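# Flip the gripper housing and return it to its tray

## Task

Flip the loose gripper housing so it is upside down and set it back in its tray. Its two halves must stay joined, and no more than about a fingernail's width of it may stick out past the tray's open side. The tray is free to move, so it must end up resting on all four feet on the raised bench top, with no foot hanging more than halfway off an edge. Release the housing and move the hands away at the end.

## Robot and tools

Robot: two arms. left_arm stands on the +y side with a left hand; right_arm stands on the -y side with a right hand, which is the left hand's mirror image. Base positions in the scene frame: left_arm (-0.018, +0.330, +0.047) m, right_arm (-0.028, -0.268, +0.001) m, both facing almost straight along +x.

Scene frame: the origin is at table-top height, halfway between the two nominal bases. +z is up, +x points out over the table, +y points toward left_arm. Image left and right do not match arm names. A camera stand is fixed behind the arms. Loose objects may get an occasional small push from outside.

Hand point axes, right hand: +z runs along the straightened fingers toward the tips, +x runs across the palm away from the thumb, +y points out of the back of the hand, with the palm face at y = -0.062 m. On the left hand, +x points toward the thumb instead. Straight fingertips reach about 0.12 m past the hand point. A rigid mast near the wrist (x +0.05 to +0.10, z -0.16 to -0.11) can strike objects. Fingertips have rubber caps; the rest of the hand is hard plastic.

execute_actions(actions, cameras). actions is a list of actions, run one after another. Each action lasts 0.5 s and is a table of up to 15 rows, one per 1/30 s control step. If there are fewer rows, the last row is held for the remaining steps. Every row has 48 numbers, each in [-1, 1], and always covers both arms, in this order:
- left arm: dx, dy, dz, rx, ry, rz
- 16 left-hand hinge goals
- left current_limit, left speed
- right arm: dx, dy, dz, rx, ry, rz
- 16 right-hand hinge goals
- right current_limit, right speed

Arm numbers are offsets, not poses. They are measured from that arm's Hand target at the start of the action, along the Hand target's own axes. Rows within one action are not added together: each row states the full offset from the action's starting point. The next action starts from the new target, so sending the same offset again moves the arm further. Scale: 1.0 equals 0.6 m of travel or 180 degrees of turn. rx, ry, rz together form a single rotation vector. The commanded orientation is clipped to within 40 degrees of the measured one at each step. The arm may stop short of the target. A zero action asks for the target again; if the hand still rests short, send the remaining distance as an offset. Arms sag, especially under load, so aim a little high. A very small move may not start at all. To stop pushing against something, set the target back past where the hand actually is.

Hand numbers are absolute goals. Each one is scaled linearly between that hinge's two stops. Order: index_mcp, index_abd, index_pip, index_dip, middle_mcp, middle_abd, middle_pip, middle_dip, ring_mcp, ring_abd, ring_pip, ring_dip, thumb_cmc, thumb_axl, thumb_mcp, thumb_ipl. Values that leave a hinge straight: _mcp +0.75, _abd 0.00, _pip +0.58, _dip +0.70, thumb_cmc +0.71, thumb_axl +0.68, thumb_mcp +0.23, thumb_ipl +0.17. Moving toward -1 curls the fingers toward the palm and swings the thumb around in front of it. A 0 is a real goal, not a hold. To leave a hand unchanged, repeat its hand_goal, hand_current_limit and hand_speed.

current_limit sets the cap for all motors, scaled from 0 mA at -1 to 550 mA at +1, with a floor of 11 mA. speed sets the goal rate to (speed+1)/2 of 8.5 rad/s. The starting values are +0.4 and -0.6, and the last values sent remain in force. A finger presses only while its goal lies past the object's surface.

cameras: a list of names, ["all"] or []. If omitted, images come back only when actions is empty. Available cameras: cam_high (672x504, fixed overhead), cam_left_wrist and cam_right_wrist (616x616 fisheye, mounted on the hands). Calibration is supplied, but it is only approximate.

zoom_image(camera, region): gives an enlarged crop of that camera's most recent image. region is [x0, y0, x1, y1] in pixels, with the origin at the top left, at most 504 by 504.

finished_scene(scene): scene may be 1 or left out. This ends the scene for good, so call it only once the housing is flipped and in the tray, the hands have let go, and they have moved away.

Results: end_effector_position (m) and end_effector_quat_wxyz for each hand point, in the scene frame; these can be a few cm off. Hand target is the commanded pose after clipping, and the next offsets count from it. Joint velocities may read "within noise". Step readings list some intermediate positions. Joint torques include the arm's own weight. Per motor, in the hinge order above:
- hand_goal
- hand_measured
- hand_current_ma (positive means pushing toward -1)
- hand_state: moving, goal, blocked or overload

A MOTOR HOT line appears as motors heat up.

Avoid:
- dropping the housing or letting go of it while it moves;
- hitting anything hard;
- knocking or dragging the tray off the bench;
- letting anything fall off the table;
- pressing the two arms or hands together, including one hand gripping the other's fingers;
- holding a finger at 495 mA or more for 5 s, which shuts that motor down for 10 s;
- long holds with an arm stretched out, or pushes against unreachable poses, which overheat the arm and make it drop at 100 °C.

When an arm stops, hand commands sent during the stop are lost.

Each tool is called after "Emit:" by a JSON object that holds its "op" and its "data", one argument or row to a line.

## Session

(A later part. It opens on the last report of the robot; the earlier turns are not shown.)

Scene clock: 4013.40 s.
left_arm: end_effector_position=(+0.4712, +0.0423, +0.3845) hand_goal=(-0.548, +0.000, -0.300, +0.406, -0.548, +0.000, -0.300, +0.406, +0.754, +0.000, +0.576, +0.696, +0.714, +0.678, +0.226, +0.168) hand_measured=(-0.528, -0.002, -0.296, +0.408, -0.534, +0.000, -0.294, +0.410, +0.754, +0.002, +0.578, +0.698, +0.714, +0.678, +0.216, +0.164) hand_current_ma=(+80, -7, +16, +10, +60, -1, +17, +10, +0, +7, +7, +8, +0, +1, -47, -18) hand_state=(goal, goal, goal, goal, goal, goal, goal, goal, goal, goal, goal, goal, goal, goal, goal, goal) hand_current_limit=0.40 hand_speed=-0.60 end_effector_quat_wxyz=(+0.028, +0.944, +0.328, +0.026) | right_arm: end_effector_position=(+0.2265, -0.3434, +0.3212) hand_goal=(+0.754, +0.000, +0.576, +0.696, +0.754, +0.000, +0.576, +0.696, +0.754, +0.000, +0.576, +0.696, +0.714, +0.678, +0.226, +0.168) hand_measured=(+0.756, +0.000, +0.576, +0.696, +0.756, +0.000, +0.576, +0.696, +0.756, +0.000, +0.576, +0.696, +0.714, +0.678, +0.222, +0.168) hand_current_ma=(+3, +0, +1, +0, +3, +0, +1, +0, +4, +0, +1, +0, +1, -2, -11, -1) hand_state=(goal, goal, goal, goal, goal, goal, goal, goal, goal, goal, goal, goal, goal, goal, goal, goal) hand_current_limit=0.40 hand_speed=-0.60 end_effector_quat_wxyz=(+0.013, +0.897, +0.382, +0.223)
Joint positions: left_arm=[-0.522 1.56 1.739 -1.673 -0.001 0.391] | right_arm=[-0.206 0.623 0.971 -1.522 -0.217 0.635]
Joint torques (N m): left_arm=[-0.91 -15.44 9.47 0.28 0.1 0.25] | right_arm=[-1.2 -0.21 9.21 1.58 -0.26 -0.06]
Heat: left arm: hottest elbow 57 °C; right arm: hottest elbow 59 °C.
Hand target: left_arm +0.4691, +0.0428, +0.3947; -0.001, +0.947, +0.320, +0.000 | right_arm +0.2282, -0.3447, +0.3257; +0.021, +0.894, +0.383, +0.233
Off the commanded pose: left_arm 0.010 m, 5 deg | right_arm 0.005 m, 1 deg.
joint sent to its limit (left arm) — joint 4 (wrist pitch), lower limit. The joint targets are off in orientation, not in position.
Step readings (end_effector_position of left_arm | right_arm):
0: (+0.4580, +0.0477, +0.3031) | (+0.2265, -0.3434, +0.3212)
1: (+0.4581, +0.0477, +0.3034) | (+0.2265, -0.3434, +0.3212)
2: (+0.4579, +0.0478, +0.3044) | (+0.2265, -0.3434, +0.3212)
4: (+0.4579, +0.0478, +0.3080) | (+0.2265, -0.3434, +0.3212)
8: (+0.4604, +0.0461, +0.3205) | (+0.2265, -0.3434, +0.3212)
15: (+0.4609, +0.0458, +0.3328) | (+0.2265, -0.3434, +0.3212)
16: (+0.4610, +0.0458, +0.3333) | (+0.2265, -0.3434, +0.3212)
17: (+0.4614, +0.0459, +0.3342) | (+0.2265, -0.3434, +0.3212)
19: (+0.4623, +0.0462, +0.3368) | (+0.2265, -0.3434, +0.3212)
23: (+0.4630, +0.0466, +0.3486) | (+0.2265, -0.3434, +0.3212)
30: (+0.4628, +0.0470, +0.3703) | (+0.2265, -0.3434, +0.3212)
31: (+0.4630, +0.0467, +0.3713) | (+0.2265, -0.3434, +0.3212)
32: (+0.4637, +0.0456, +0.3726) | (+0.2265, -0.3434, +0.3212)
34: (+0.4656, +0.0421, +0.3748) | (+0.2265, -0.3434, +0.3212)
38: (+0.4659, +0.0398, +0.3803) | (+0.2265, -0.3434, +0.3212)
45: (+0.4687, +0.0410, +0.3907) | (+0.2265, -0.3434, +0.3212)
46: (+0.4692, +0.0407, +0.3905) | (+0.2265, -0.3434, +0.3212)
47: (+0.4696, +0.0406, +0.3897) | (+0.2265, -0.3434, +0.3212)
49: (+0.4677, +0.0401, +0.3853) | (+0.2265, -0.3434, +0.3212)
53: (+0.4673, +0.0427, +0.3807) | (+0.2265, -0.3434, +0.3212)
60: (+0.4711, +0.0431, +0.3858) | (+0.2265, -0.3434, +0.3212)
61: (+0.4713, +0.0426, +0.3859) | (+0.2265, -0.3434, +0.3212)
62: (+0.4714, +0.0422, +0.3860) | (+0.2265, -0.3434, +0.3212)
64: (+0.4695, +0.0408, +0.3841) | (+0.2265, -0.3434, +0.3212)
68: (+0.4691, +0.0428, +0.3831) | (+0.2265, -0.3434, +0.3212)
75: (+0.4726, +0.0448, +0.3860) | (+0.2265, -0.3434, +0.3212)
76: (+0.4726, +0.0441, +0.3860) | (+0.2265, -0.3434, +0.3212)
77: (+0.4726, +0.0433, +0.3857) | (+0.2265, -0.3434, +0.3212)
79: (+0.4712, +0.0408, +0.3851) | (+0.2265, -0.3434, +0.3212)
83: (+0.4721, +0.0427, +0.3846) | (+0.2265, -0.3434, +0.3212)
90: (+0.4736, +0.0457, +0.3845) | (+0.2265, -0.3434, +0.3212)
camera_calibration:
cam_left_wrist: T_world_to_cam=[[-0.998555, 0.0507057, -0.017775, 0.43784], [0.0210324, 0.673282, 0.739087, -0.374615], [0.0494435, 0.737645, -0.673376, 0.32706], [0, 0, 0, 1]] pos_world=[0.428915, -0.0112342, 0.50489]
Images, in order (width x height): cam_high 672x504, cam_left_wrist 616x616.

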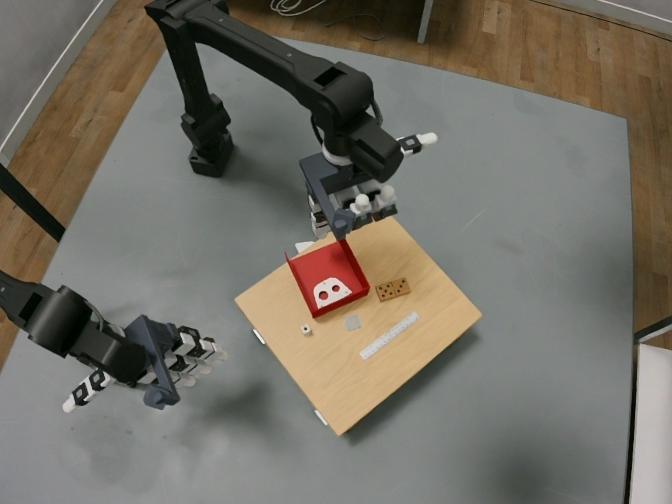

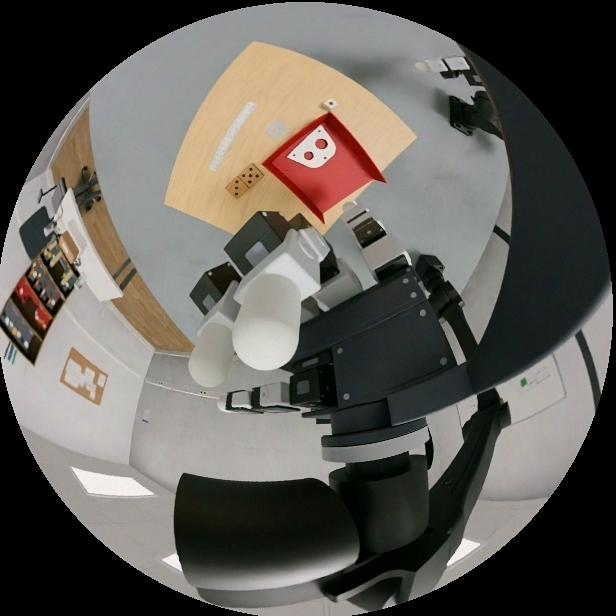

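Emit:
{"op": "execute_actions", "data": {
  "actions": [
    [[-0.04,-0.053,0,0,0,0,-0.548,0,-0.3,0.406,-0.548,0,-0.3,0.406,0.754,0,0.576,0.696,0.714,0.678,0.226,0.168,0.4,-0.6,0,0,0,0,0,0,0.754,0,0.576,0.696,0.754,0,0.576,0.696,0.754,0,0.576,0.696,0.714,0.678,0.226,0.168,0.4,-0.6]],
    [[-0.04,-0.053,0.03,0,0,0,-0.548,0,-0.3,0.406,-0.548,0,-0.3,0.406,0.754,0,0.576,0.696,0.714,0.678,0.226,0.168,0.4,-0.6,0,0,0,0,0,0,0.754,0,0.576,0.696,0.754,0,0.576,0.696,0.754,0,0.576,0.696,0.714,0.678,0.226,0.168,0.4,-0.6]],
    [[0,0,0.09,0,0,0,-0.548,0,-0.3,0.406,-0.548,0,-0.3,0.406,0.754,0,0.576,0.696,0.714,0.678,0.226,0.168,0.4,-0.6,0,0,0,0,0,0,0.754,0,0.576,0.696,0.754,0,0.576,0.696,0.754,0,0.576,0.696,0.714,0.678,0.226,0.168,0.4,-0.6]]
  ],
  "cameras": ["cam_high", "cam_left_wrist"]
}}

Emit:
{"op": "zoom_image", "data": {
  "camera": "cam_left_wrist",
  "region": [220, 60, 420, 260]
}}

Scene clock: 4023.17 s.
left_arm: end_effector_position=(+0.3889, +0.0676, +0.3209) hand_goal=(-0.548, +0.000, -0.300, +0.406, -0.548, +0.000, -0.300, +0.406, +0.754, +0.000, +0.576, +0.696, +0.714, +0.678, +0.226, +0.168) hand_measured=(-0.530, -0.002, -0.296, +0.408, -0.534, +0.000, -0.294, +0.410, +0.754, +0.002, +0.578, +0.698, +0.714, +0.678, +0.216, +0.164) hand_current_ma=(+73, -7, +16, +10, +60, -1, +17, +10, -2, +7, +6, +8, +0, +1, -44, -17) hand_state=(goal, goal, goal, goal, goal, goal, goal, goal, goal, goal, goal, goal, goal, goal, goal, goal) hand_current_limit=0.40 hand_speed=-0.60 end_effector_quat_wxyz=(-0.005, +0.949, +0.315, -0.004) | right_arm: end_effector_position=(+0.2265, -0.3434, +0.3212) hand_goal=(+0.754, +0.000, +0.576, +0.696, +0.754, +0.000, +0.576, +0.696, +0.754, +0.000, +0.576, +0.696, +0.714, +0.678, +0.226, +0.168) hand_measured=(+0.756, +0.000, +0.576, +0.696, +0.756, +0.000, +0.576, +0.696, +0.756, +0.000, +0.576, +0.696, +0.714, +0.678, +0.222, +0.168) hand_current_ma=(+3, +0, +1, +0, +3, +0, +1, +0, +4, +0, +1, +0, +1, -2, -11, -1) hand_state=(goal, goal, goal, goal, goal, goal, goal, goal, goal, goal, goal, goal, goal, goal, goal, goal) hand_current_limit=0.40 hand_speed=-0.60 end_effector_quat_wxyz=(+0.013, +0.897, +0.382, +0.223)
Joint positions: left_arm=[-0.561 1.384 1.404 -1.604 0 0.381] | right_arm=[-0.206 0.623 0.971 -1.522 -0.217 0.635]
Joint torques (N m): left_arm=[-1.55 -11.22 9.22 0.88 -0.01 -0.15] | right_arm=[-1.32 -0.03 9.16 1.63 -0.24 -0.07]
Heat: left arm: hottest elbow 56 °C; right arm: hottest elbow 59 °C.
Hand target: left_arm +0.3923, +0.0642, +0.3228; -0.001, +0.947, +0.320, +0.000 | right_arm +0.2282, -0.3447, +0.3257; +0.021, +0.894, +0.383, +0.233
Off the commanded pose: left_arm 0.005 m, 1 deg | right_arm 0.005 m, 1 deg.
Step readings (end_effector_position of left_arm | right_arm):
0: (+0.4712, +0.0423, +0.3845) | (+0.2265, -0.3434, +0.3212)
1: (+0.4711, +0.0423, +0.3843) | (+0.2265, -0.3434, +0.3212)
2: (+0.4697, +0.0431, +0.3834) | (+0.2265, -0.3434, +0.3212)
4: (+0.4621, +0.0467, +0.3791) | (+0.2265, -0.3434, +0.3212)
8: (+0.4448, +0.0535, +0.3774) | (+0.2265, -0.3434, +0.3212)
15: (+0.4359, +0.0558, +0.3932) | (+0.2265, -0.3434, +0.3212)
16: (+0.4354, +0.0561, +0.3933) | (+0.2265, -0.3434, +0.3212)
17: (+0.4326, +0.0563, +0.3914) | (+0.2265, -0.3434, +0.3212)
19: (+0.4230, +0.0593, +0.3825) | (+0.2265, -0.3434, +0.3212)
23: (+0.4033, +0.0631, +0.3668) | (+0.2265, -0.3434, +0.3212)
30: (+0.3964, +0.0628, +0.3696) | (+0.2265, -0.3434, +0.3212)
31: (+0.3960, +0.0631, +0.3694) | (+0.2265, -0.3434, +0.3212)
32: (+0.3956, +0.0633, +0.3675) | (+0.2265, -0.3434, +0.3212)
34: (+0.3934, +0.0647, +0.3582) | (+0.2265, -0.3434, +0.3212)
38: (+0.3873, +0.0686, +0.3295) | (+0.2265, -0.3434, +0.3212)
45: (+0.3886, +0.0678, +0.3208) | (+0.2265, -0.3434, +0.3212)
camera_calibration:
cam_left_wrist: T_world_to_cam=[[-0.994883, 0.0789741, 0.0630154, 0.323975], [0.0990052, 0.637689, 0.763905, -0.378869], [0.0201445, 0.766235, -0.642245, 0.269077], [0, 0, 0, 1]] pos_world=[0.354407, 0.00983843, 0.441818]
Images, in order (width x height): cam_high 672x504, cam_left_wrist 616x616.

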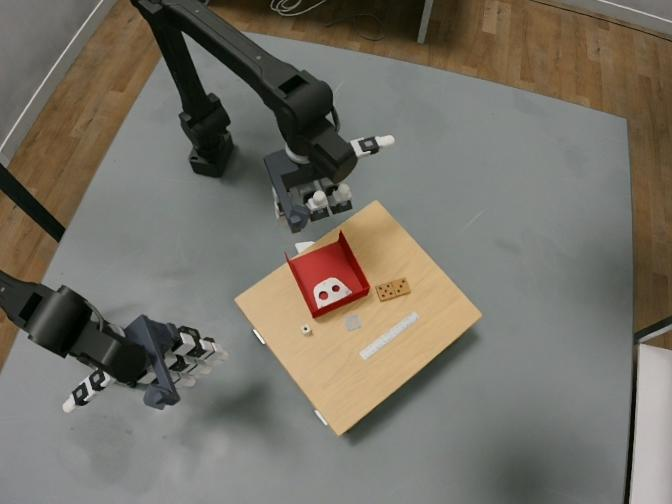

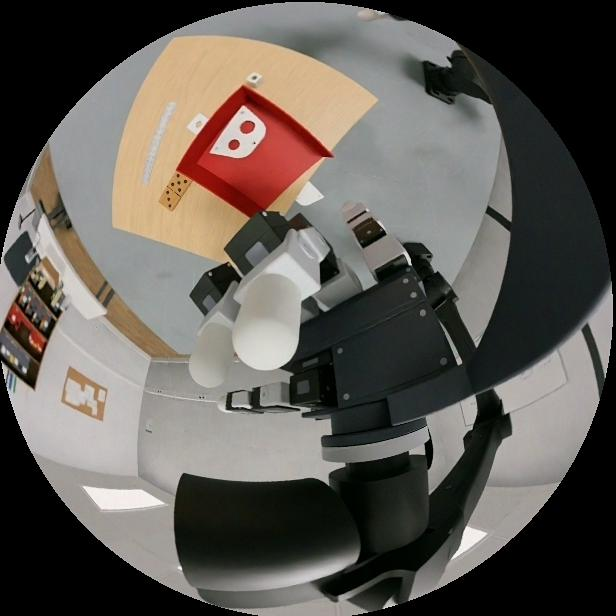

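Scaled by 2.520 from the camera's 616x616 image, which has a finer 880x880 frame.

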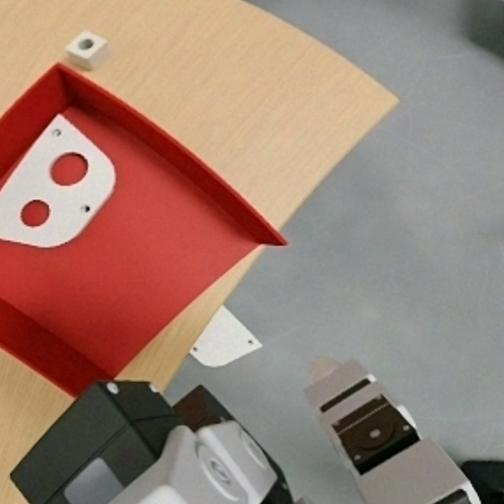

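Emit:
{"op": "execute_actions", "data": {
  "actions": [
    [[0,0,0.07,0,0,0,0.2,0,0.2,0.6,-0.548,0,-0.3,0.406,0.754,0,0.576,0.696,0.714,0.678,0.226,0.168,0.4,-0.6,0,0,0,0,0,0,0.754,0,0.576,0.696,0.754,0,0.576,0.696,0.754,0,0.576,0.696,0.714,0.678,0.226,0.168,0.4,-0.6]],
    [[0,0,0.07,0,0,0,0.754,0,0.576,0.696,-0.548,0,-0.3,0.406,0.754,0,0.576,0.696,0.714,0.678,0.226,0.168,0.4,-0.6,0,0,0,0,0,0,0.754,0,0.576,0.696,0.754,0,0.576,0.696,0.754,0,0.576,0.696,0.714,0.678,0.226,0.168,0.4,-0.6]]
  ],
  "cameras": ["cam_high", "cam_left_wrist"]
}}

Emit:
{"op": "zoom_image", "data": {
  "camera": "cam_left_wrist",
  "region": [200, 100, 400, 300]
}}

Emit:
{"op": "zoom_image", "data": {
  "camera": "cam_high",
  "region": [250, 180, 390, 320]
}}

Scene clock: 4030.23 s.
left_arm: end_effector_position=(+0.3925, +0.0696, +0.2555) hand_goal=(+0.754, +0.000, +0.576, +0.696, -0.548, +0.000, -0.300, +0.406, +0.754, +0.000, +0.576, +0.696, +0.714, +0.678, +0.226, +0.168) hand_measured=(+0.232, -0.006, +0.530, +0.682, -0.534, +0.000, -0.294, +0.410, +0.752, +0.002, +0.578, +0.698, +0.714, +0.678, +0.218, +0.164) hand_current_ma=(-385, -18, -196, -56, +60, -1, +17, +10, -3, +4, +6, +8, +0, +1, -42, -17) hand_state=(blocked, goal, blocked, goal, goal, goal, goal, goal, goal, goal, goal, goal, goal, goal, goal, goal) hand_current_limit=0.40 hand_speed=-0.60 end_effector_quat_wxyz=(+0.007, +0.947, +0.322, +0.009) | right_arm: end_effector_position=(+0.2265, -0.3434, +0.3212) hand_goal=(+0.754, +0.000, +0.576, +0.696, +0.754, +0.000, +0.576, +0.696, +0.754, +0.000, +0.576, +0.696, +0.714, +0.678, +0.226, +0.168) hand_measured=(+0.756, +0.000, +0.576, +0.696, +0.756, +0.000, +0.576, +0.696, +0.756, +0.000, +0.576, +0.696, +0.714, +0.678, +0.222, +0.168) hand_current_ma=(+3, +0, +1, +0, +3, +0, +1, +0, +4, +0, +1, +0, +1, -2, -11, -1) hand_state=(goal, goal, goal, goal, goal, goal, goal, goal, goal, goal, goal, goal, goal, goal, goal, goal) hand_current_limit=0.40 hand_speed=-0.60 end_effector_quat_wxyz=(+0.013, +0.897, +0.382, +0.223)
Joint positions: left_arm=[-0.558 1.379 1.219 -1.39 -0.006 0.369] | right_arm=[-0.206 0.623 0.971 -1.522 -0.217 0.635]
Joint torques (N m): left_arm=[-1.73 -9.11 7.91 1.33 0.16 -0.05] | right_arm=[-1.44 -0.21 9.14 1.63 -0.25 -0.08]
Heat: left arm: hottest elbow 55 °C; right arm: hottest elbow 59 °C.
Hand target: left_arm +0.3923, +0.0644, +0.2388; -0.001, +0.947, +0.320, +0.000 | right_arm +0.2282, -0.3447, +0.3257; +0.021, +0.894, +0.383, +0.233
Off the commanded pose: left_arm 0.018 m, 1 deg | right_arm 0.005 m, 1 deg.
Step readings (end_effector_position of left_arm | right_arm):
0: (+0.3889, +0.0676, +0.3209) | (+0.2265, -0.3434, +0.3212)
1: (+0.3889, +0.0676, +0.3205) | (+0.2265, -0.3434, +0.3212)
2: (+0.3901, +0.0670, +0.3185) | (+0.2265, -0.3434, +0.3212)
4: (+0.3918, +0.0659, +0.3112) | (+0.2265, -0.3434, +0.3212)
8: (+0.3874, +0.0686, +0.2859) | (+0.2265, -0.3434, +0.3212)
15: (+0.3884, +0.0680, +0.2796) | (+0.2265, -0.3434, +0.3212)
16: (+0.3887, +0.0678, +0.2794) | (+0.2265, -0.3434, +0.3212)
17: (+0.3897, +0.0672, +0.2773) | (+0.2265, -0.3434, +0.3212)
19: (+0.3938, +0.0671, +0.2750) | (+0.2265, -0.3434, +0.3212)
23: (+0.3968, +0.0671, +0.2660) | (+0.2265, -0.3434, +0.3212)
30: (+0.3925, +0.0696, +0.2555) | (+0.2265, -0.3434, +0.3212)
camera_calibration:
cam_left_wrist: T_world_to_cam=[[-0.997519, 0.0639795, 0.0293717, 0.342103], [0.0639665, 0.649479, 0.757685, -0.315975], [0.0294, 0.757683, -0.65196, 0.224923], [0, 0, 0, 1]] pos_world=[0.354853, 0.0129115, 0.376002]
Images, in order (width x height): cam_high 672x504, cam_left_wrist 616x616.

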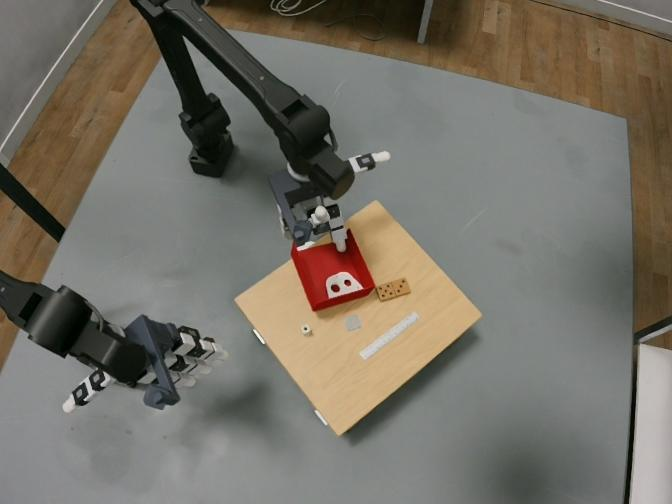

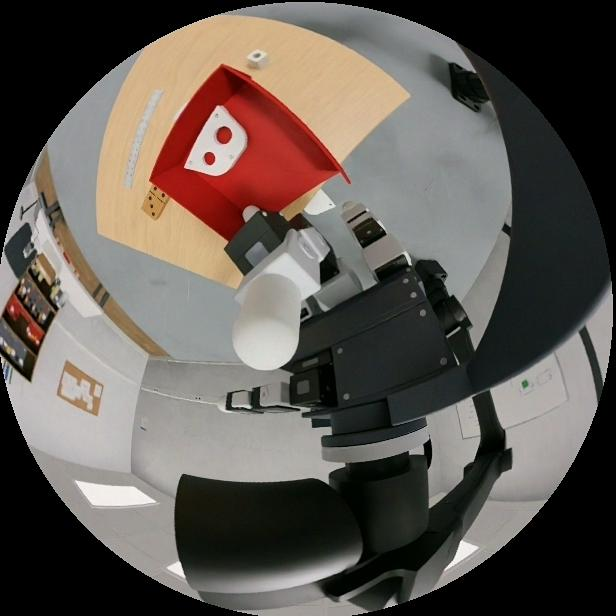

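Scaled by 2.520 from the camera's 616x616 image, which has a finer 880x880 frame.

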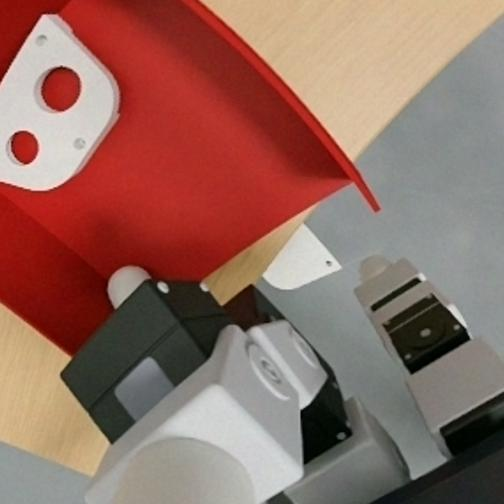

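Scaled by 3.600 from the camera's 672x504 image, which has a finer 960x720 frame.

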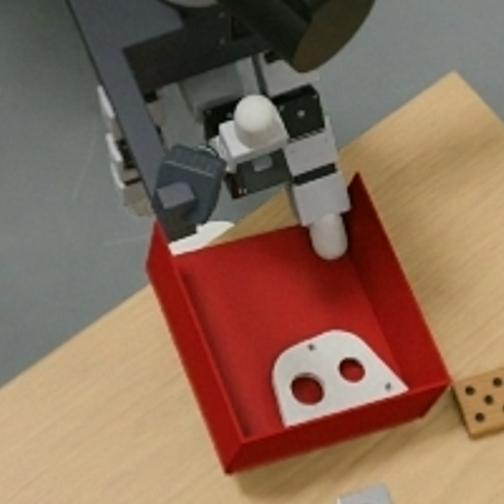

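Emit:
{"op": "execute_actions", "data": {
  "actions": [
    [[0,0,-0.02,0,0,0,-0.548,0,-0.3,0.406,-0.548,0,-0.3,0.406,0.754,0,0.576,0.696,0.714,0.678,0.226,0.168,0.4,-0.6,0,0,0,0,0,0,0.754,0,0.576,0.696,0.754,0,0.576,0.696,0.754,0,0.576,0.696,0.714,0.678,0.226,0.168,0.4,-0.6]],
    [[0,0,-0.1,0,0,0,-0.548,0,-0.3,0.406,-0.548,0,-0.3,0.406,0.754,0,0.576,0.696,0.714,0.678,0.226,0.168,0.4,-0.6,0,0,0,0,0,0,0.754,0,0.576,0.696,0.754,0,0.576,0.696,0.754,0,0.576,0.696,0.714,0.678,0.226,0.168,0.4,-0.6]],
    [[0,0,-0.1,0,0,0,-0.548,0,-0.3,0.406,-0.548,0,-0.3,0.406,0.754,0,0.576,0.696,0.714,0.678,0.226,0.168,0.4,-0.6,0,0,0,0,0,0,0.754,0,0.576,0.696,0.754,0,0.576,0.696,0.754,0,0.576,0.696,0.714,0.678,0.226,0.168,0.4,-0.6]]
  ],
  "cameras": ["cam_high", "cam_left_wrist"]
}}

Emit:
{"op": "zoom_image", "data": {
  "camera": "cam_high",
  "region": [250, 180, 390, 320]
}}

Scene clock: 4043.83 s.
left_arm: end_effector_position=(+0.3870, +0.0716, +0.3513) hand_goal=(-0.548, +0.000, -0.300, +0.406, -0.548, +0.000, -0.300, +0.406, +0.754, +0.000, +0.576, +0.696, +0.714, +0.678, +0.226, +0.168) hand_measured=(-0.528, -0.002, -0.294, +0.410, -0.534, +0.000, -0.294, +0.410, +0.752, +0.002, +0.578, +0.698, +0.714, +0.678, +0.218, +0.164) hand_current_ma=(+82, -8, +19, +10, +60, -1, +17, +10, -5, +4, +5, +8, -1, +1, -42, -17) hand_state=(goal, goal, goal, goal, goal, goal, goal, goal, goal, goal, goal, goal, goal, goal, goal, goal) hand_current_limit=0.40 hand_speed=-0.60 end_effector_quat_wxyz=(-0.002, +0.947, +0.322, +0.000) | right_arm: end_effector_position=(+0.2265, -0.3434, +0.3212) hand_goal=(+0.754, +0.000, +0.576, +0.696, +0.754, +0.000, +0.576, +0.696, +0.754, +0.000, +0.576, +0.696, +0.714, +0.678, +0.226, +0.168) hand_measured=(+0.756, +0.000, +0.576, +0.696, +0.756, +0.000, +0.576, +0.696, +0.756, +0.000, +0.576, +0.696, +0.714, +0.678, +0.222, +0.168) hand_current_ma=(+3, +0, +1, +0, +3, +0, +1, +0, +4, +0, +1, +0, +1, -2, -11, -1) hand_state=(goal, goal, goal, goal, goal, goal, goal, goal, goal, goal, goal, goal, goal, goal, goal, goal) hand_current_limit=0.40 hand_speed=-0.60 end_effector_quat_wxyz=(+0.013, +0.897, +0.382, +0.223)
Joint positions: left_arm=[-0.559 1.371 1.469 -1.671 -0.003 0.369] | right_arm=[-0.206 0.623 0.971 -1.522 -0.217 0.635]
Joint torques (N m): left_arm=[-1.08 -10.93 12.31 0.08 0.07 0.01] | right_arm=[-1.08 -0.21 9.09 1.62 -0.26 -0.08]
Heat: left arm: hottest elbow 54 °C; right arm: hottest elbow 59 °C.
Hand target: left_arm +0.3924, +0.0642, +0.3707; -0.001, +0.947, +0.320, +0.000 | right_arm +0.2282, -0.3447, +0.3257; +0.021, +0.894, +0.383, +0.233
Off the commanded pose: left_arm 0.022 m, 0 deg | right_arm 0.005 m, 1 deg.
joint sent to its limit (left arm) — joint 4 (wrist pitch), lower limit. The joint targets still meet the commanded pose.
Step readings (end_effector_position of left_arm | right_arm):
0: (+0.3925, +0.0696, +0.2555) | (+0.2265, -0.3434, +0.3212)
1: (+0.3925, +0.0696, +0.2555) | (+0.2265, -0.3434, +0.3212)
2: (+0.3925, +0.0696, +0.2555) | (+0.2265, -0.3434, +0.3212)
4: (+0.3921, +0.0696, +0.2549) | (+0.2265, -0.3434, +0.3212)
8: (+0.3920, +0.0691, +0.2504) | (+0.2265, -0.3434, +0.3212)
15: (+0.3913, +0.0691, +0.2499) | (+0.2265, -0.3434, +0.3212)
16: (+0.3909, +0.0693, +0.2497) | (+0.2265, -0.3434, +0.3212)
17: (+0.3887, +0.0706, +0.2499) | (+0.2265, -0.3434, +0.3212)
19: (+0.3826, +0.0743, +0.2523) | (+0.2265, -0.3434, +0.3212)
23: (+0.3825, +0.0744, +0.2715) | (+0.2265, -0.3434, +0.3212)
30: (+0.3860, +0.0723, +0.2882) | (+0.2265, -0.3434, +0.3212)
31: (+0.3855, +0.0726, +0.2885) | (+0.2265, -0.3434, +0.3212)
32: (+0.3837, +0.0737, +0.2903) | (+0.2265, -0.3434, +0.3212)
34: (+0.3808, +0.0755, +0.2986) | (+0.2265, -0.3434, +0.3212)
38: (+0.3863, +0.0721, +0.3316) | (+0.2265, -0.3434, +0.3212)
45: (+0.3875, +0.0714, +0.3514) | (+0.2265, -0.3434, +0.3212)
camera_calibration:
cam_left_wrist: T_world_to_cam=[[-0.996546, 0.0647322, 0.052009, 0.325367], [0.0814863, 0.641861, 0.762479, -0.397458], [0.0159744, 0.764084, -0.644919, 0.288223], [0, 0, 0, 1]] pos_world=[0.352027, 0.0138241, 0.472012]
Images, in order (width x height): cam_high 672x504, cam_left_wrist 616x616.

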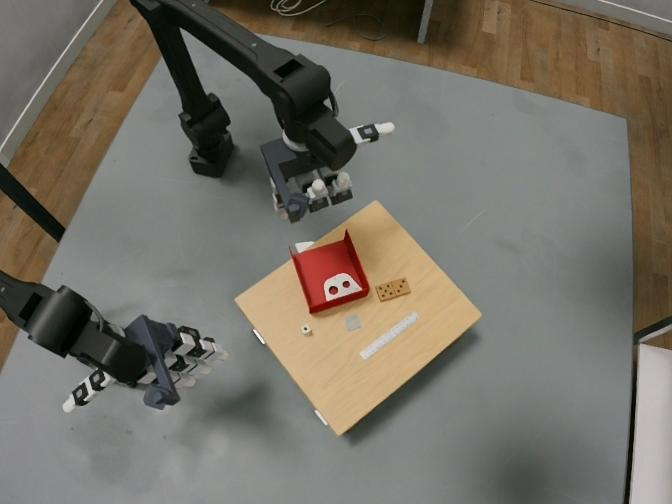

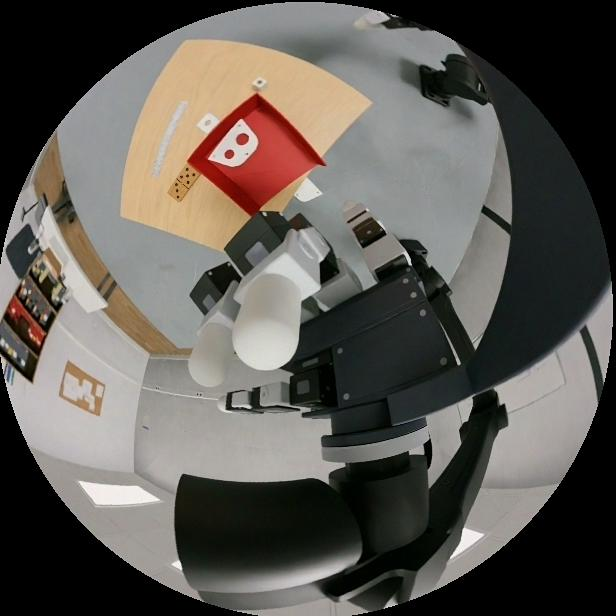

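Scaled by 3.600 from the camera's 672x504 image, which has a finer 960x720 frame.

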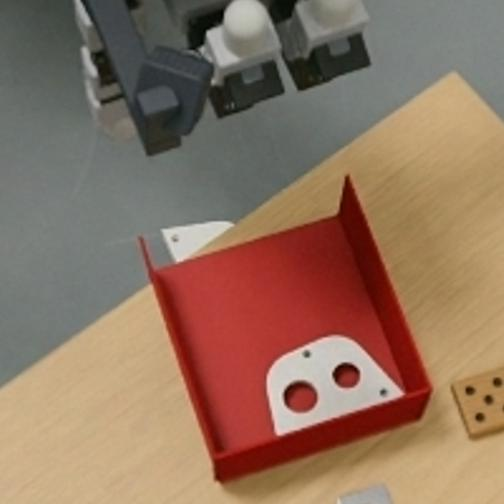

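Emit:
{"op": "execute_actions", "data": {
  "actions": [
    [[0,0,0,0,0,0,0.3,0,0.3,0.65,-0.548,0,-0.3,0.406,0.754,0,0.576,0.696,0.714,0.678,0.226,0.168,0.4,-0.6,0,0,0,0,0,0,0.754,0,0.576,0.696,0.754,0,0.576,0.696,0.754,0,0.576,0.696,0.714,0.678,0.226,0.168,0.4,-0.6]],
    [[0,0,0.05,0,0,0,0.754,0,0.576,0.696,-0.548,0,-0.3,0.406,0.754,0,0.576,0.696,0.714,0.678,0.226,0.168,0.4,-0.6,0,0,0,0,0,0,0.754,0,0.576,0.696,0.754,0,0.576,0.696,0.754,0,0.576,0.696,0.714,0.678,0.226,0.168,0.4,-0.6]],
    [[0,0,0.08,0,0,0,0.754,0,0.576,0.696,-0.548,0,-0.3,0.406,0.754,0,0.576,0.696,0.714,0.678,0.226,0.168,0.4,-0.6,0,0,0,0,0,0,0.754,0,0.576,0.696,0.754,0,0.576,0.696,0.754,0,0.576,0.696,0.714,0.678,0.226,0.168,0.4,-0.6]],
    [[0,0,0.08,0,0,0,0.754,0,0.576,0.696,-0.548,0,-0.3,0.406,0.754,0,0.576,0.696,0.714,0.678,0.226,0.168,0.4,-0.6,0,0,0,0,0,0,0.754,0,0.576,0.696,0.754,0,0.576,0.696,0.754,0,0.576,0.696,0.714,0.678,0.226,0.168,0.4,-0.6]]
  ],
  "cameras": ["cam_high", "cam_left_wrist"]
}}

Emit:
{"op": "zoom_image", "data": {
  "camera": "cam_high",
  "region": [250, 180, 390, 320]
}}

Emit:
{"op": "zoom_image", "data": {
  "camera": "cam_left_wrist",
  "region": [220, 100, 400, 280]
}}

Scene clock: 4063.47 s.
left_arm: end_effector_position=(+0.3900, +0.0698, +0.2445) hand_goal=(+0.754, +0.000, +0.576, +0.696, -0.548, +0.000, -0.300, +0.406, +0.754, +0.000, +0.576, +0.696, +0.714, +0.678, +0.226, +0.168) hand_measured=(+0.750, -0.002, +0.574, +0.694, -0.534, +0.000, -0.294, +0.410, +0.752, +0.002, +0.578, +0.698, +0.714, +0.678, +0.218, +0.164) hand_current_ma=(-14, -8, -7, -9, +60, -1, +17, +10, -5, +4, +5, +8, -1, +1, -42, -17) hand_state=(goal, goal, goal, goal, goal, goal, goal, goal, goal, goal, goal, goal, goal, goal, goal, goal) hand_current_limit=0.40 hand_speed=-0.60 end_effector_quat_wxyz=(-0.005, +0.947, +0.322, -0.002) | right_arm: end_effector_position=(+0.2265, -0.3434, +0.3212) hand_goal=(+0.754, +0.000, +0.576, +0.696, +0.754, +0.000, +0.576, +0.696, +0.754, +0.000, +0.576, +0.696, +0.714, +0.678, +0.226, +0.168) hand_measured=(+0.756, +0.000, +0.576, +0.696, +0.756, +0.000, +0.576, +0.696, +0.756, +0.000, +0.576, +0.696, +0.714, +0.678, +0.222, +0.168) hand_current_ma=(+3, +0, +1, +0, +3, +0, +1, +0, +4, +0, +1, +0, +1, -2, -11, -1) hand_state=(goal, goal, goal, goal, goal, goal, goal, goal, goal, goal, goal, goal, goal, goal, goal, goal) hand_current_limit=0.40 hand_speed=-0.60 end_effector_quat_wxyz=(+0.013, +0.897, +0.382, +0.223)
Joint positions: left_arm=[-0.559 1.397 1.215 -1.399 -0.003 0.369] | right_arm=[-0.206 0.623 0.971 -1.522 -0.217 0.635]
Joint torques (N m): left_arm=[-1.38 -11.05 9.05 0.83 0.05 0.02] | right_arm=[-1.38 -0.15 9.17 1.65 -0.25 -0.07]
Heat: left arm: hottest elbow 53 °C; right arm: hottest elbow 59 °C.
Hand target: left_arm +0.3924, +0.0644, +0.2448; -0.001, +0.947, +0.320, +0.000 | right_arm +0.2282, -0.3447, +0.3257; +0.021, +0.894, +0.383, +0.233
Off the commanded pose: left_arm 0.006 m, 1 deg | right_arm 0.005 m, 1 deg.
Step readings (end_effector_position of left_arm | right_arm):
0: (+0.3870, +0.0716, +0.3513) | (+0.2265, -0.3434, +0.3212)
1: (+0.3870, +0.0716, +0.3513) | (+0.2265, -0.3434, +0.3212)
2: (+0.3870, +0.0716, +0.3513) | (+0.2265, -0.3434, +0.3212)
4: (+0.3870, +0.0716, +0.3513) | (+0.2265, -0.3434, +0.3212)
8: (+0.3870, +0.0716, +0.3513) | (+0.2265, -0.3434, +0.3212)
15: (+0.3870, +0.0716, +0.3513) | (+0.2265, -0.3434, +0.3212)
16: (+0.3870, +0.0716, +0.3513) | (+0.2265, -0.3434, +0.3212)
17: (+0.3870, +0.0716, +0.3513) | (+0.2265, -0.3434, +0.3212)
19: (+0.3877, +0.0712, +0.3515) | (+0.2265, -0.3434, +0.3212)
23: (+0.3897, +0.0700, +0.3513) | (+0.2265, -0.3434, +0.3212)
30: (+0.3897, +0.0700, +0.3467) | (+0.2265, -0.3434, +0.3212)
31: (+0.3898, +0.0700, +0.3457) | (+0.2265, -0.3434, +0.3212)
32: (+0.3906, +0.0695, +0.3426) | (+0.2265, -0.3434, +0.3212)
34: (+0.3918, +0.0687, +0.3310) | (+0.2265, -0.3434, +0.3212)
38: (+0.3873, +0.0715, +0.2990) | (+0.2265, -0.3434, +0.3212)
45: (+0.3898, +0.0700, +0.2895) | (+0.2265, -0.3434, +0.3212)
46: (+0.3902, +0.0697, +0.2891) | (+0.2265, -0.3434, +0.3212)
47: (+0.3913, +0.0691, +0.2869) | (+0.2265, -0.3434, +0.3212)
49: (+0.3931, +0.0679, +0.2783) | (+0.2265, -0.3434, +0.3212)
53: (+0.3880, +0.0710, +0.2528) | (+0.2265, -0.3434, +0.3212)
60: (+0.3896, +0.0701, +0.2443) | (+0.2265, -0.3434, +0.3212)
camera_calibration:
cam_left_wrist: T_world_to_cam=[[-0.996179, 0.0645787, 0.0587911, 0.332243], [0.0865295, 0.638849, 0.764451, -0.317343], [0.0118086, 0.766617, -0.641996, 0.221426], [0, 0, 0, 1]] pos_world=[0.355819, 0.0115288, 0.365215]
Images, in order (width x height): cam_high 672x504, cam_left_wrist 616x616.

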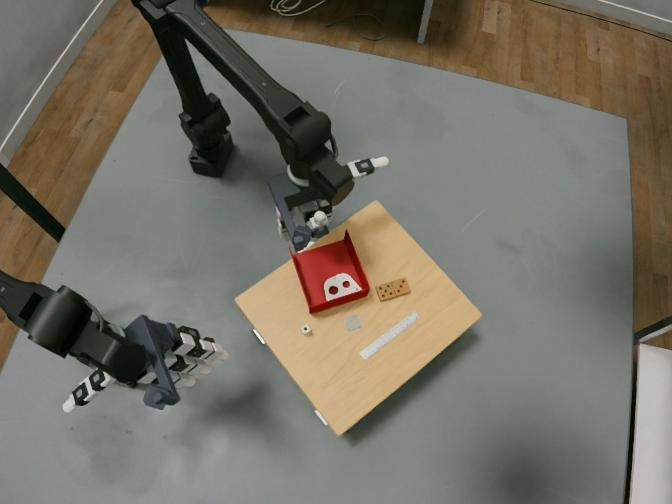

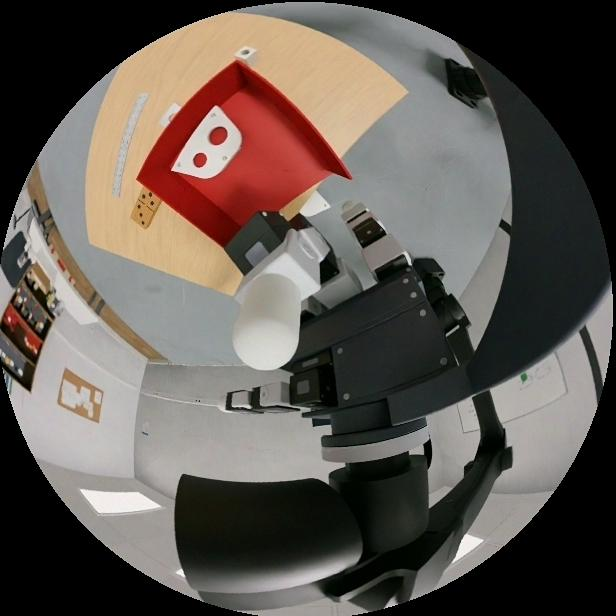

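Scaled by 3.600 from the camera's 672x504 image, which has a finer 960x720 frame.

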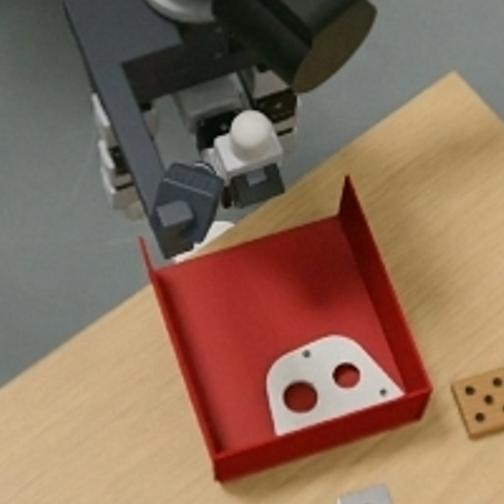

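Scaled by 2.800 from the camera's 616x616 image, which has a finer 880x880 frame.

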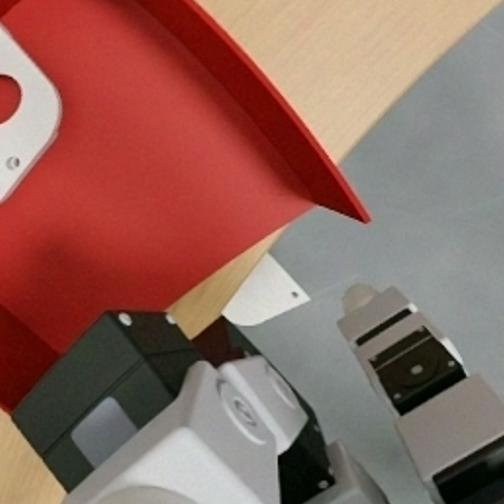

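Emit:
{"op": "execute_actions", "data": {
  "actions": [
    [[-0.0027,0.0093,0.09,0,0,0,0.754,0,0.576,0.696,-0.548,0,-0.3,0.406,0.754,0,0.576,0.696,0.714,0.678,0.226,0.168,0.4,-0.6,0,0,0,0,0,0,0.754,0,0.576,0.696,0.754,0,0.576,0.696,0.754,0,0.576,0.696,0.714,0.678,0.226,0.168,0.4,-0.6]],
    [[0,0,0.075,0,0,0,0.754,0,0.576,0.696,-0.548,0,-0.3,0.406,0.754,0,0.576,0.696,0.714,0.678,0.226,0.168,0.4,-0.6,0,0,0,0,0,0,0.754,0,0.576,0.696,0.754,0,0.576,0.696,0.754,0,0.576,0.696,0.714,0.678,0.226,0.168,0.4,-0.6]]
  ],
  "cameras": ["cam_high", "cam_left_wrist"]
}}

Emit:
{"op": "zoom_image", "data": {
  "camera": "cam_left_wrist",
  "region": [220, 100, 400, 280]
}}

Emit:
{"op": "zoom_image", "data": {
  "camera": "cam_high",
  "region": [250, 180, 390, 320]
}}

Scene clock: 4076.97 s.
left_arm: end_effector_position=(+0.3951, +0.0626, +0.1754) hand_goal=(+0.754, +0.000, +0.576, +0.696, -0.548, +0.000, -0.300, +0.406, +0.754, +0.000, +0.576, +0.696, +0.714, +0.678, +0.226, +0.168) hand_measured=(+0.752, -0.002, +0.574, +0.694, -0.608, +0.000, -0.296, +0.410, +0.752, +0.002, +0.578, +0.698, +0.714, +0.678, +0.218, +0.164) hand_current_ma=(-10, -8, -7, -9, -272, -1, +17, +10, -6, +4, +5, +8, -1, +1, -42, -17) hand_state=(goal, goal, goal, goal, blocked, goal, goal, goal, goal, goal, goal, goal, goal, goal, goal, goal) hand_current_limit=0.40 hand_speed=-0.60 end_effector_quat_wxyz=(+0.011, +0.948, +0.318, +0.012) | right_arm: end_effector_position=(+0.2265, -0.3434, +0.3212) hand_goal=(+0.754, +0.000, +0.576, +0.696, +0.754, +0.000, +0.576, +0.696, +0.754, +0.000, +0.576, +0.696, +0.714, +0.678, +0.226, +0.168) hand_measured=(+0.756, +0.000, +0.576, +0.696, +0.756, +0.000, +0.576, +0.696, +0.756, +0.000, +0.576, +0.696, +0.714, +0.678, +0.222, +0.168) hand_current_ma=(+3, +0, +1, +0, +3, +0, +1, +0, +4, +0, +1, +0, +1, -2, -11, -1) hand_state=(goal, goal, goal, goal, goal, goal, goal, goal, goal, goal, goal, goal, goal, goal, goal, goal) hand_current_limit=0.40 hand_speed=-0.60 end_effector_quat_wxyz=(+0.013, +0.897, +0.382, +0.223)
Joint positions: left_arm=[-0.566 1.445 1.067 -1.16 -0.004 0.369] | right_arm=[-0.206 0.623 0.971 -1.522 -0.217 0.635]
Joint torques (N m): left_arm=[-1.08 -7.77 6.63 1.77 0.08 -0.13] | right_arm=[-1.2 -0.62 9.07 1.5 -0.27 -0.07]
Heat: left arm: hottest elbow 53 °C; right arm: hottest elbow 58 °C.
Hand target: left_arm +0.3944, +0.0591, +0.1457; -0.001, +0.947, +0.320, +0.000 | right_arm +0.2282, -0.3447, +0.3257; +0.021, +0.894, +0.383, +0.233
Off the commanded pose: left_arm 0.030 m, 2 deg | right_arm 0.005 m, 1 deg.
Step readings (end_effector_position of left_arm | right_arm):
0: (+0.3900, +0.0698, +0.2445) | (+0.2265, -0.3434, +0.3212)
1: (+0.3901, +0.0698, +0.2441) | (+0.2265, -0.3434, +0.3212)
2: (+0.3911, +0.0689, +0.2424) | (+0.2265, -0.3434, +0.3212)
4: (+0.3936, +0.0661, +0.2351) | (+0.2265, -0.3434, +0.3212)
8: (+0.3899, +0.0666, +0.2068) | (+0.2265, -0.3434, +0.3212)
15: (+0.3907, +0.0650, +0.1880) | (+0.2265, -0.3434, +0.3212)
16: (+0.3912, +0.0648, +0.1881) | (+0.2265, -0.3434, +0.3212)
17: (+0.3926, +0.0639, +0.1875) | (+0.2265, -0.3434, +0.3212)
19: (+0.3954, +0.0622, +0.1827) | (+0.2265, -0.3434, +0.3212)
23: (+0.3930, +0.0638, +0.1757) | (+0.2265, -0.3434, +0.3212)
30: (+0.3950, +0.0626, +0.1755) | (+0.2265, -0.3434, +0.3212)
camera_calibration:
cam_left_wrist: T_world_to_cam=[[-0.997111, 0.0729714, 0.0210815, 0.348271], [0.0638101, 0.654206, 0.753619, -0.250443], [0.041201, 0.752788, -0.656973, 0.174443], [0, 0, 0, 1]] pos_world=[0.356059, 0.00710877, 0.296001]
Images, in order (width x height): cam_high 672x504, cam_left_wrist 616x616.

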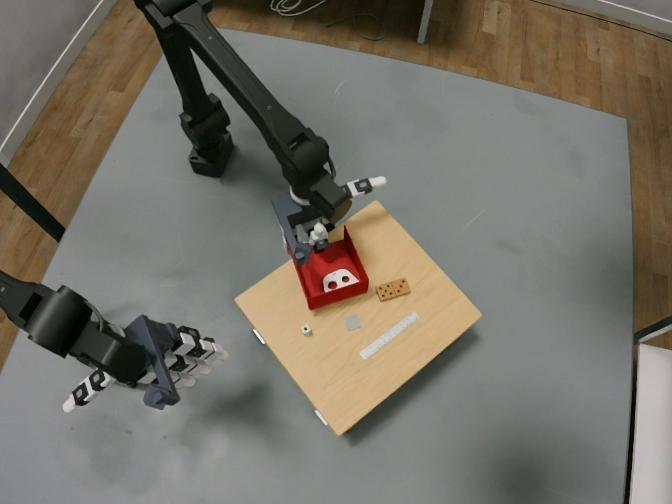

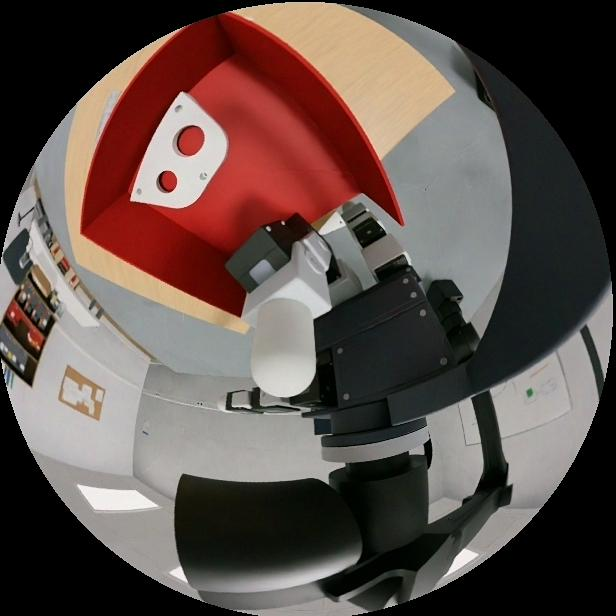

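Scaled by 2.800 from the camera's 616x616 image, which has a finer 880x880 frame.

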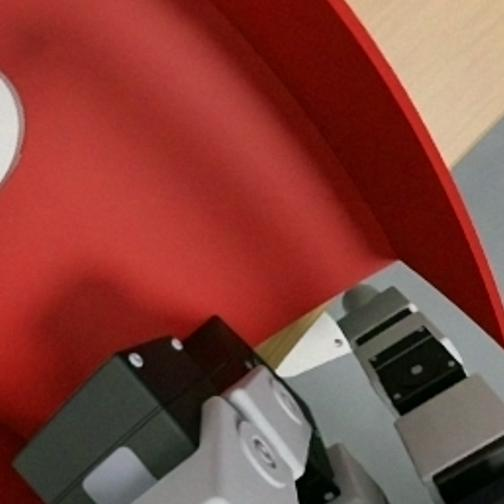

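Scaled by 3.600 from the camera's 672x504 image, which has a finer 960x720 frame.

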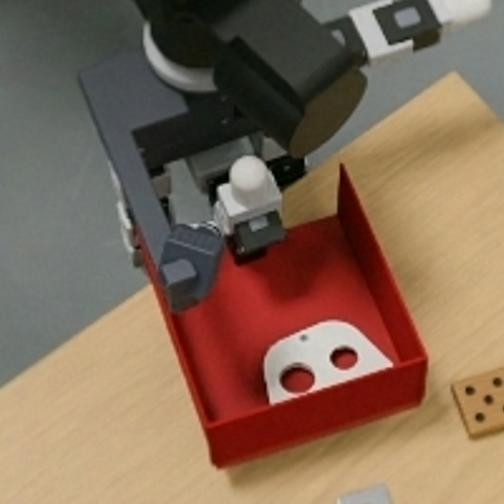

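Emit:
{"op": "execute_actions", "data": {
  "actions": [
    [[0,0,-0.12,0,0,0,0.754,0,0.576,0.696,-0.548,0,-0.3,0.406,0.754,0,0.576,0.696,0.714,0.678,0.226,0.168,0.4,-0.6,0,0,0,0,0,0,0.754,0,0.576,0.696,0.754,0,0.576,0.696,0.754,0,0.576,0.696,0.714,0.678,0.226,0.168,0.4,-0.6]],
    [[0,0,-0.12,0,0,0,0.754,0,0.576,0.696,-0.548,0,-0.3,0.406,0.754,0,0.576,0.696,0.714,0.678,0.226,0.168,0.4,-0.6,0,0,0,0,0,0,0.754,0,0.576,0.696,0.754,0,0.576,0.696,0.754,0,0.576,0.696,0.714,0.678,0.226,0.168,0.4,-0.6]],
    [[0,0,-0.1,0,0,0,0.754,0,0.576,0.696,-0.548,0,-0.3,0.406,0.754,0,0.576,0.696,0.714,0.678,0.226,0.168,0.4,-0.6,0,0,0,0,0,0,0.754,0,0.576,0.696,0.754,0,0.576,0.696,0.754,0,0.576,0.696,0.714,0.678,0.226,0.168,0.4,-0.6]],
    [[0,0,0,0,0,0,0.754,0,0.576,0.696,0.3,0,0.3,0.65,0.754,0,0.576,0.696,0.714,0.678,0.226,0.168,0.4,-0.6,0,0,0,0,0,0,0.754,0,0.576,0.696,0.754,0,0.576,0.696,0.754,0,0.576,0.696,0.714,0.678,0.226,0.168,0.4,-0.6]],
    [[0,0,0,0,0,0,0.754,0,0.576,0.696,0.98,0,0.98,0.98,0.754,0,0.576,0.696,0.714,0.678,0.226,0.168,0.4,-0.6,0,0,0,0,0,0,0.754,0,0.576,0.696,0.754,0,0.576,0.696,0.754,0,0.576,0.696,0.714,0.678,0.226,0.168,0.4,-0.6]]
  ],
  "cameras": ["cam_high", "cam_left_wrist"]
}}

Emit:
{"op": "zoom_image", "data": {
  "camera": "cam_high",
  "region": [250, 180, 390, 320]
}}

Emit:
{"op": "zoom_image", "data": {
  "camera": "cam_left_wrist",
  "region": [220, 100, 400, 280]
}}

Scene clock: 4098.43 s.
left_arm: end_effector_position=(+0.3865, +0.0675, +0.3337) hand_goal=(+0.754, +0.000, +0.576, +0.696, +0.980, +0.000, +0.980, +0.980, +0.754, +0.000, +0.576, +0.696, +0.714, +0.678, +0.226, +0.168) hand_measured=(+0.752, -0.002, +0.574, +0.694, +0.968, +0.000, +0.972, +0.976, +0.752, +0.002, +0.578, +0.698, +0.714, +0.678, +0.218, +0.164) hand_current_ma=(-9, -7, -7, -9, -48, -1, -26, -11, -6, +4, +5, +8, +0, +1, -42, -17) hand_state=(goal, goal, goal, goal, goal, goal, goal, goal, goal, goal, goal, goal, goal, goal, goal, goal) hand_current_limit=0.40 hand_speed=-0.60 end_effector_quat_wxyz=(-0.012, +0.948, +0.318, -0.008) | right_arm: end_effector_position=(+0.2265, -0.3434, +0.3212) hand_goal=(+0.754, +0.000, +0.576, +0.696, +0.754, +0.000, +0.576, +0.696, +0.754, +0.000, +0.576, +0.696, +0.714, +0.678, +0.226, +0.168) hand_measured=(+0.756, +0.000, +0.576, +0.696, +0.756, +0.000, +0.576, +0.696, +0.756, +0.000, +0.576, +0.696, +0.714, +0.678, +0.222, +0.168) hand_current_ma=(+3, +0, +1, +0, +3, +0, +1, +0, +4, +0, +1, +0, +1, -2, -11, -1) hand_state=(goal, goal, goal, goal, goal, goal, goal, goal, goal, goal, goal, goal, goal, goal, goal, goal) hand_current_limit=0.40 hand_speed=-0.60 end_effector_quat_wxyz=(+0.013, +0.897, +0.382, +0.223)
Joint positions: left_arm=[-0.567 1.389 1.446 -1.655 -0.003 0.368] | right_arm=[-0.206 0.623 0.971 -1.522 -0.217 0.635]
Joint torques (N m): left_arm=[-0.97 -9.99 12.42 -0.12 0.02 -0.13] | right_arm=[-1.08 -0.44 9.09 1.54 -0.27 -0.07]
Heat: left arm: hottest elbow 51 °C; right arm: hottest elbow 58 °C.
Hand target: left_arm +0.3944, +0.0588, +0.3497; -0.001, +0.947, +0.320, +0.000 | right_arm +0.2282, -0.3447, +0.3257; +0.021, +0.894, +0.383, +0.233
Off the commanded pose: left_arm 0.020 m, 2 deg | right_arm 0.005 m, 1 deg.
Step readings (end_effector_position of left_arm | right_arm):
0: (+0.3951, +0.0626, +0.1754) | (+0.2265, -0.3434, +0.3212)
1: (+0.3950, +0.0626, +0.1756) | (+0.2265, -0.3434, +0.3212)
2: (+0.3944, +0.0630, +0.1766) | (+0.2265, -0.3434, +0.3212)
4: (+0.3914, +0.0648, +0.1790) | (+0.2265, -0.3434, +0.3212)
8: (+0.3843, +0.0692, +0.1842) | (+0.2265, -0.3434, +0.3212)
15: (+0.3831, +0.0699, +0.1899) | (+0.2265, -0.3434, +0.3212)
16: (+0.3830, +0.0700, +0.1908) | (+0.2265, -0.3434, +0.3212)
17: (+0.3817, +0.0707, +0.1929) | (+0.2265, -0.3434, +0.3212)
19: (+0.3786, +0.0726, +0.2026) | (+0.2265, -0.3434, +0.3212)
23: (+0.3829, +0.0700, +0.2413) | (+0.2265, -0.3434, +0.3212)
30: (+0.3881, +0.0668, +0.2787) | (+0.2265, -0.3434, +0.3212)
31: (+0.3874, +0.0672, +0.2787) | (+0.2265, -0.3434, +0.3212)
32: (+0.3855, +0.0684, +0.2792) | (+0.2265, -0.3434, +0.3212)
34: (+0.3815, +0.0708, +0.2859) | (+0.2265, -0.3434, +0.3212)
38: (+0.3855, +0.0684, +0.3156) | (+0.2265, -0.3434, +0.3212)
45: (+0.3880, +0.0668, +0.3342) | (+0.2265, -0.3434, +0.3212)
46: (+0.3876, +0.0671, +0.3340) | (+0.2265, -0.3434, +0.3212)
47: (+0.3871, +0.0671, +0.3339) | (+0.2265, -0.3434, +0.3212)
49: (+0.3868, +0.0673, +0.3338) | (+0.2265, -0.3434, +0.3212)
53: (+0.3866, +0.0675, +0.3337) | (+0.2265, -0.3434, +0.3212)
60: (+0.3865, +0.0675, +0.3337) | (+0.2265, -0.3434, +0.3212)
61: (+0.3865, +0.0675, +0.3337) | (+0.2265, -0.3434, +0.3212)
62: (+0.3865, +0.0675, +0.3337) | (+0.2265, -0.3434, +0.3212)
64: (+0.3865, +0.0675, +0.3337) | (+0.2265, -0.3434, +0.3212)
68: (+0.3865, +0.0675, +0.3337) | (+0.2265, -0.3434, +0.3212)
75: (+0.3865, +0.0675, +0.3337) | (+0.2265, -0.3434, +0.3212)
camera_calibration:
cam_left_wrist: T_world_to_cam=[[-0.994668, 0.0711359, 0.0746648, 0.317296], [0.102847, 0.630937, 0.768987, -0.391009], [0.00759383, 0.772566, -0.634889, 0.27931], [0, 0, 0, 1]] pos_world=[0.353697, 0.00834492, 0.454321]
Images, in order (width x height): cam_high 672x504, cam_left_wrist 616x616.

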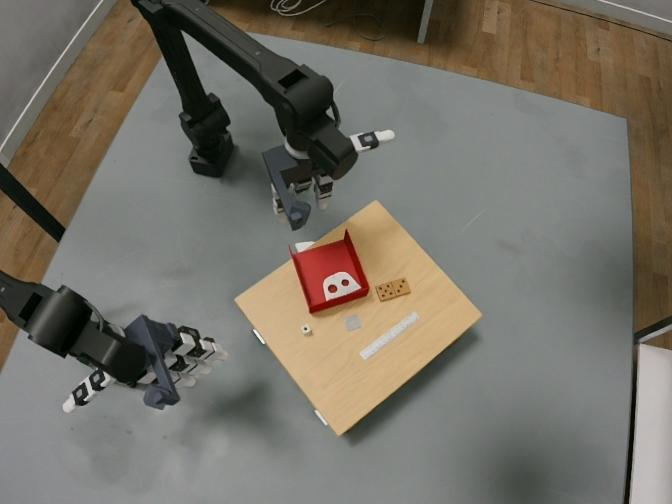

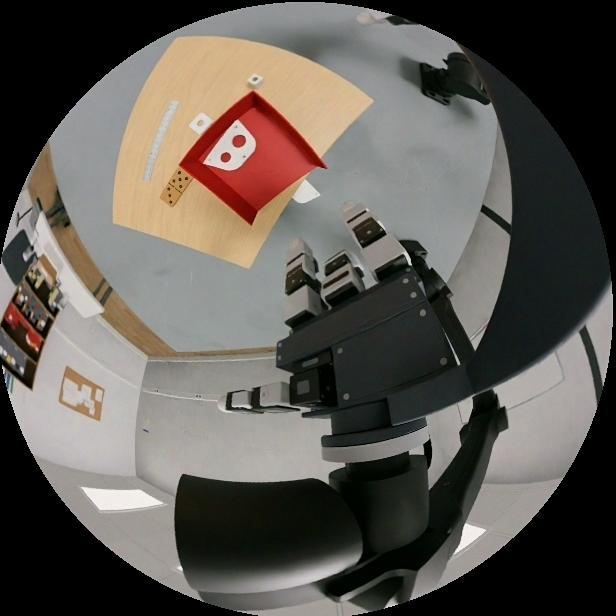

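Scaled by 3.600 from the camera's 672x504 image, which has a finer 960x720 frame.

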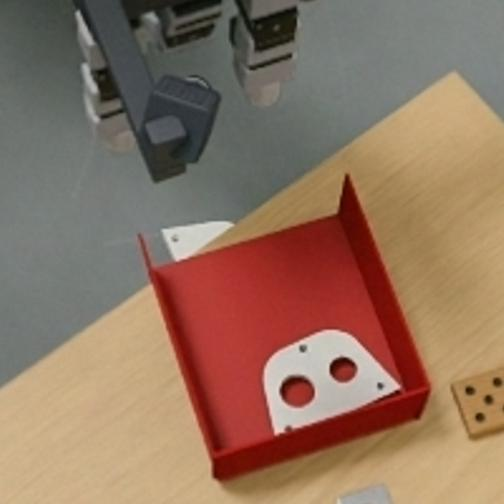

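Scaled by 2.800 from the camera's 616x616 image, which has a finer 880x880 frame.

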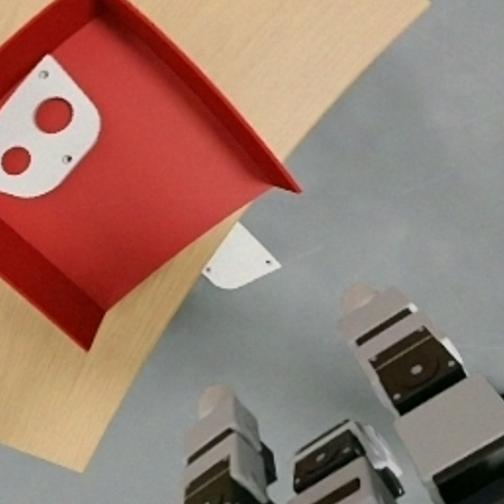

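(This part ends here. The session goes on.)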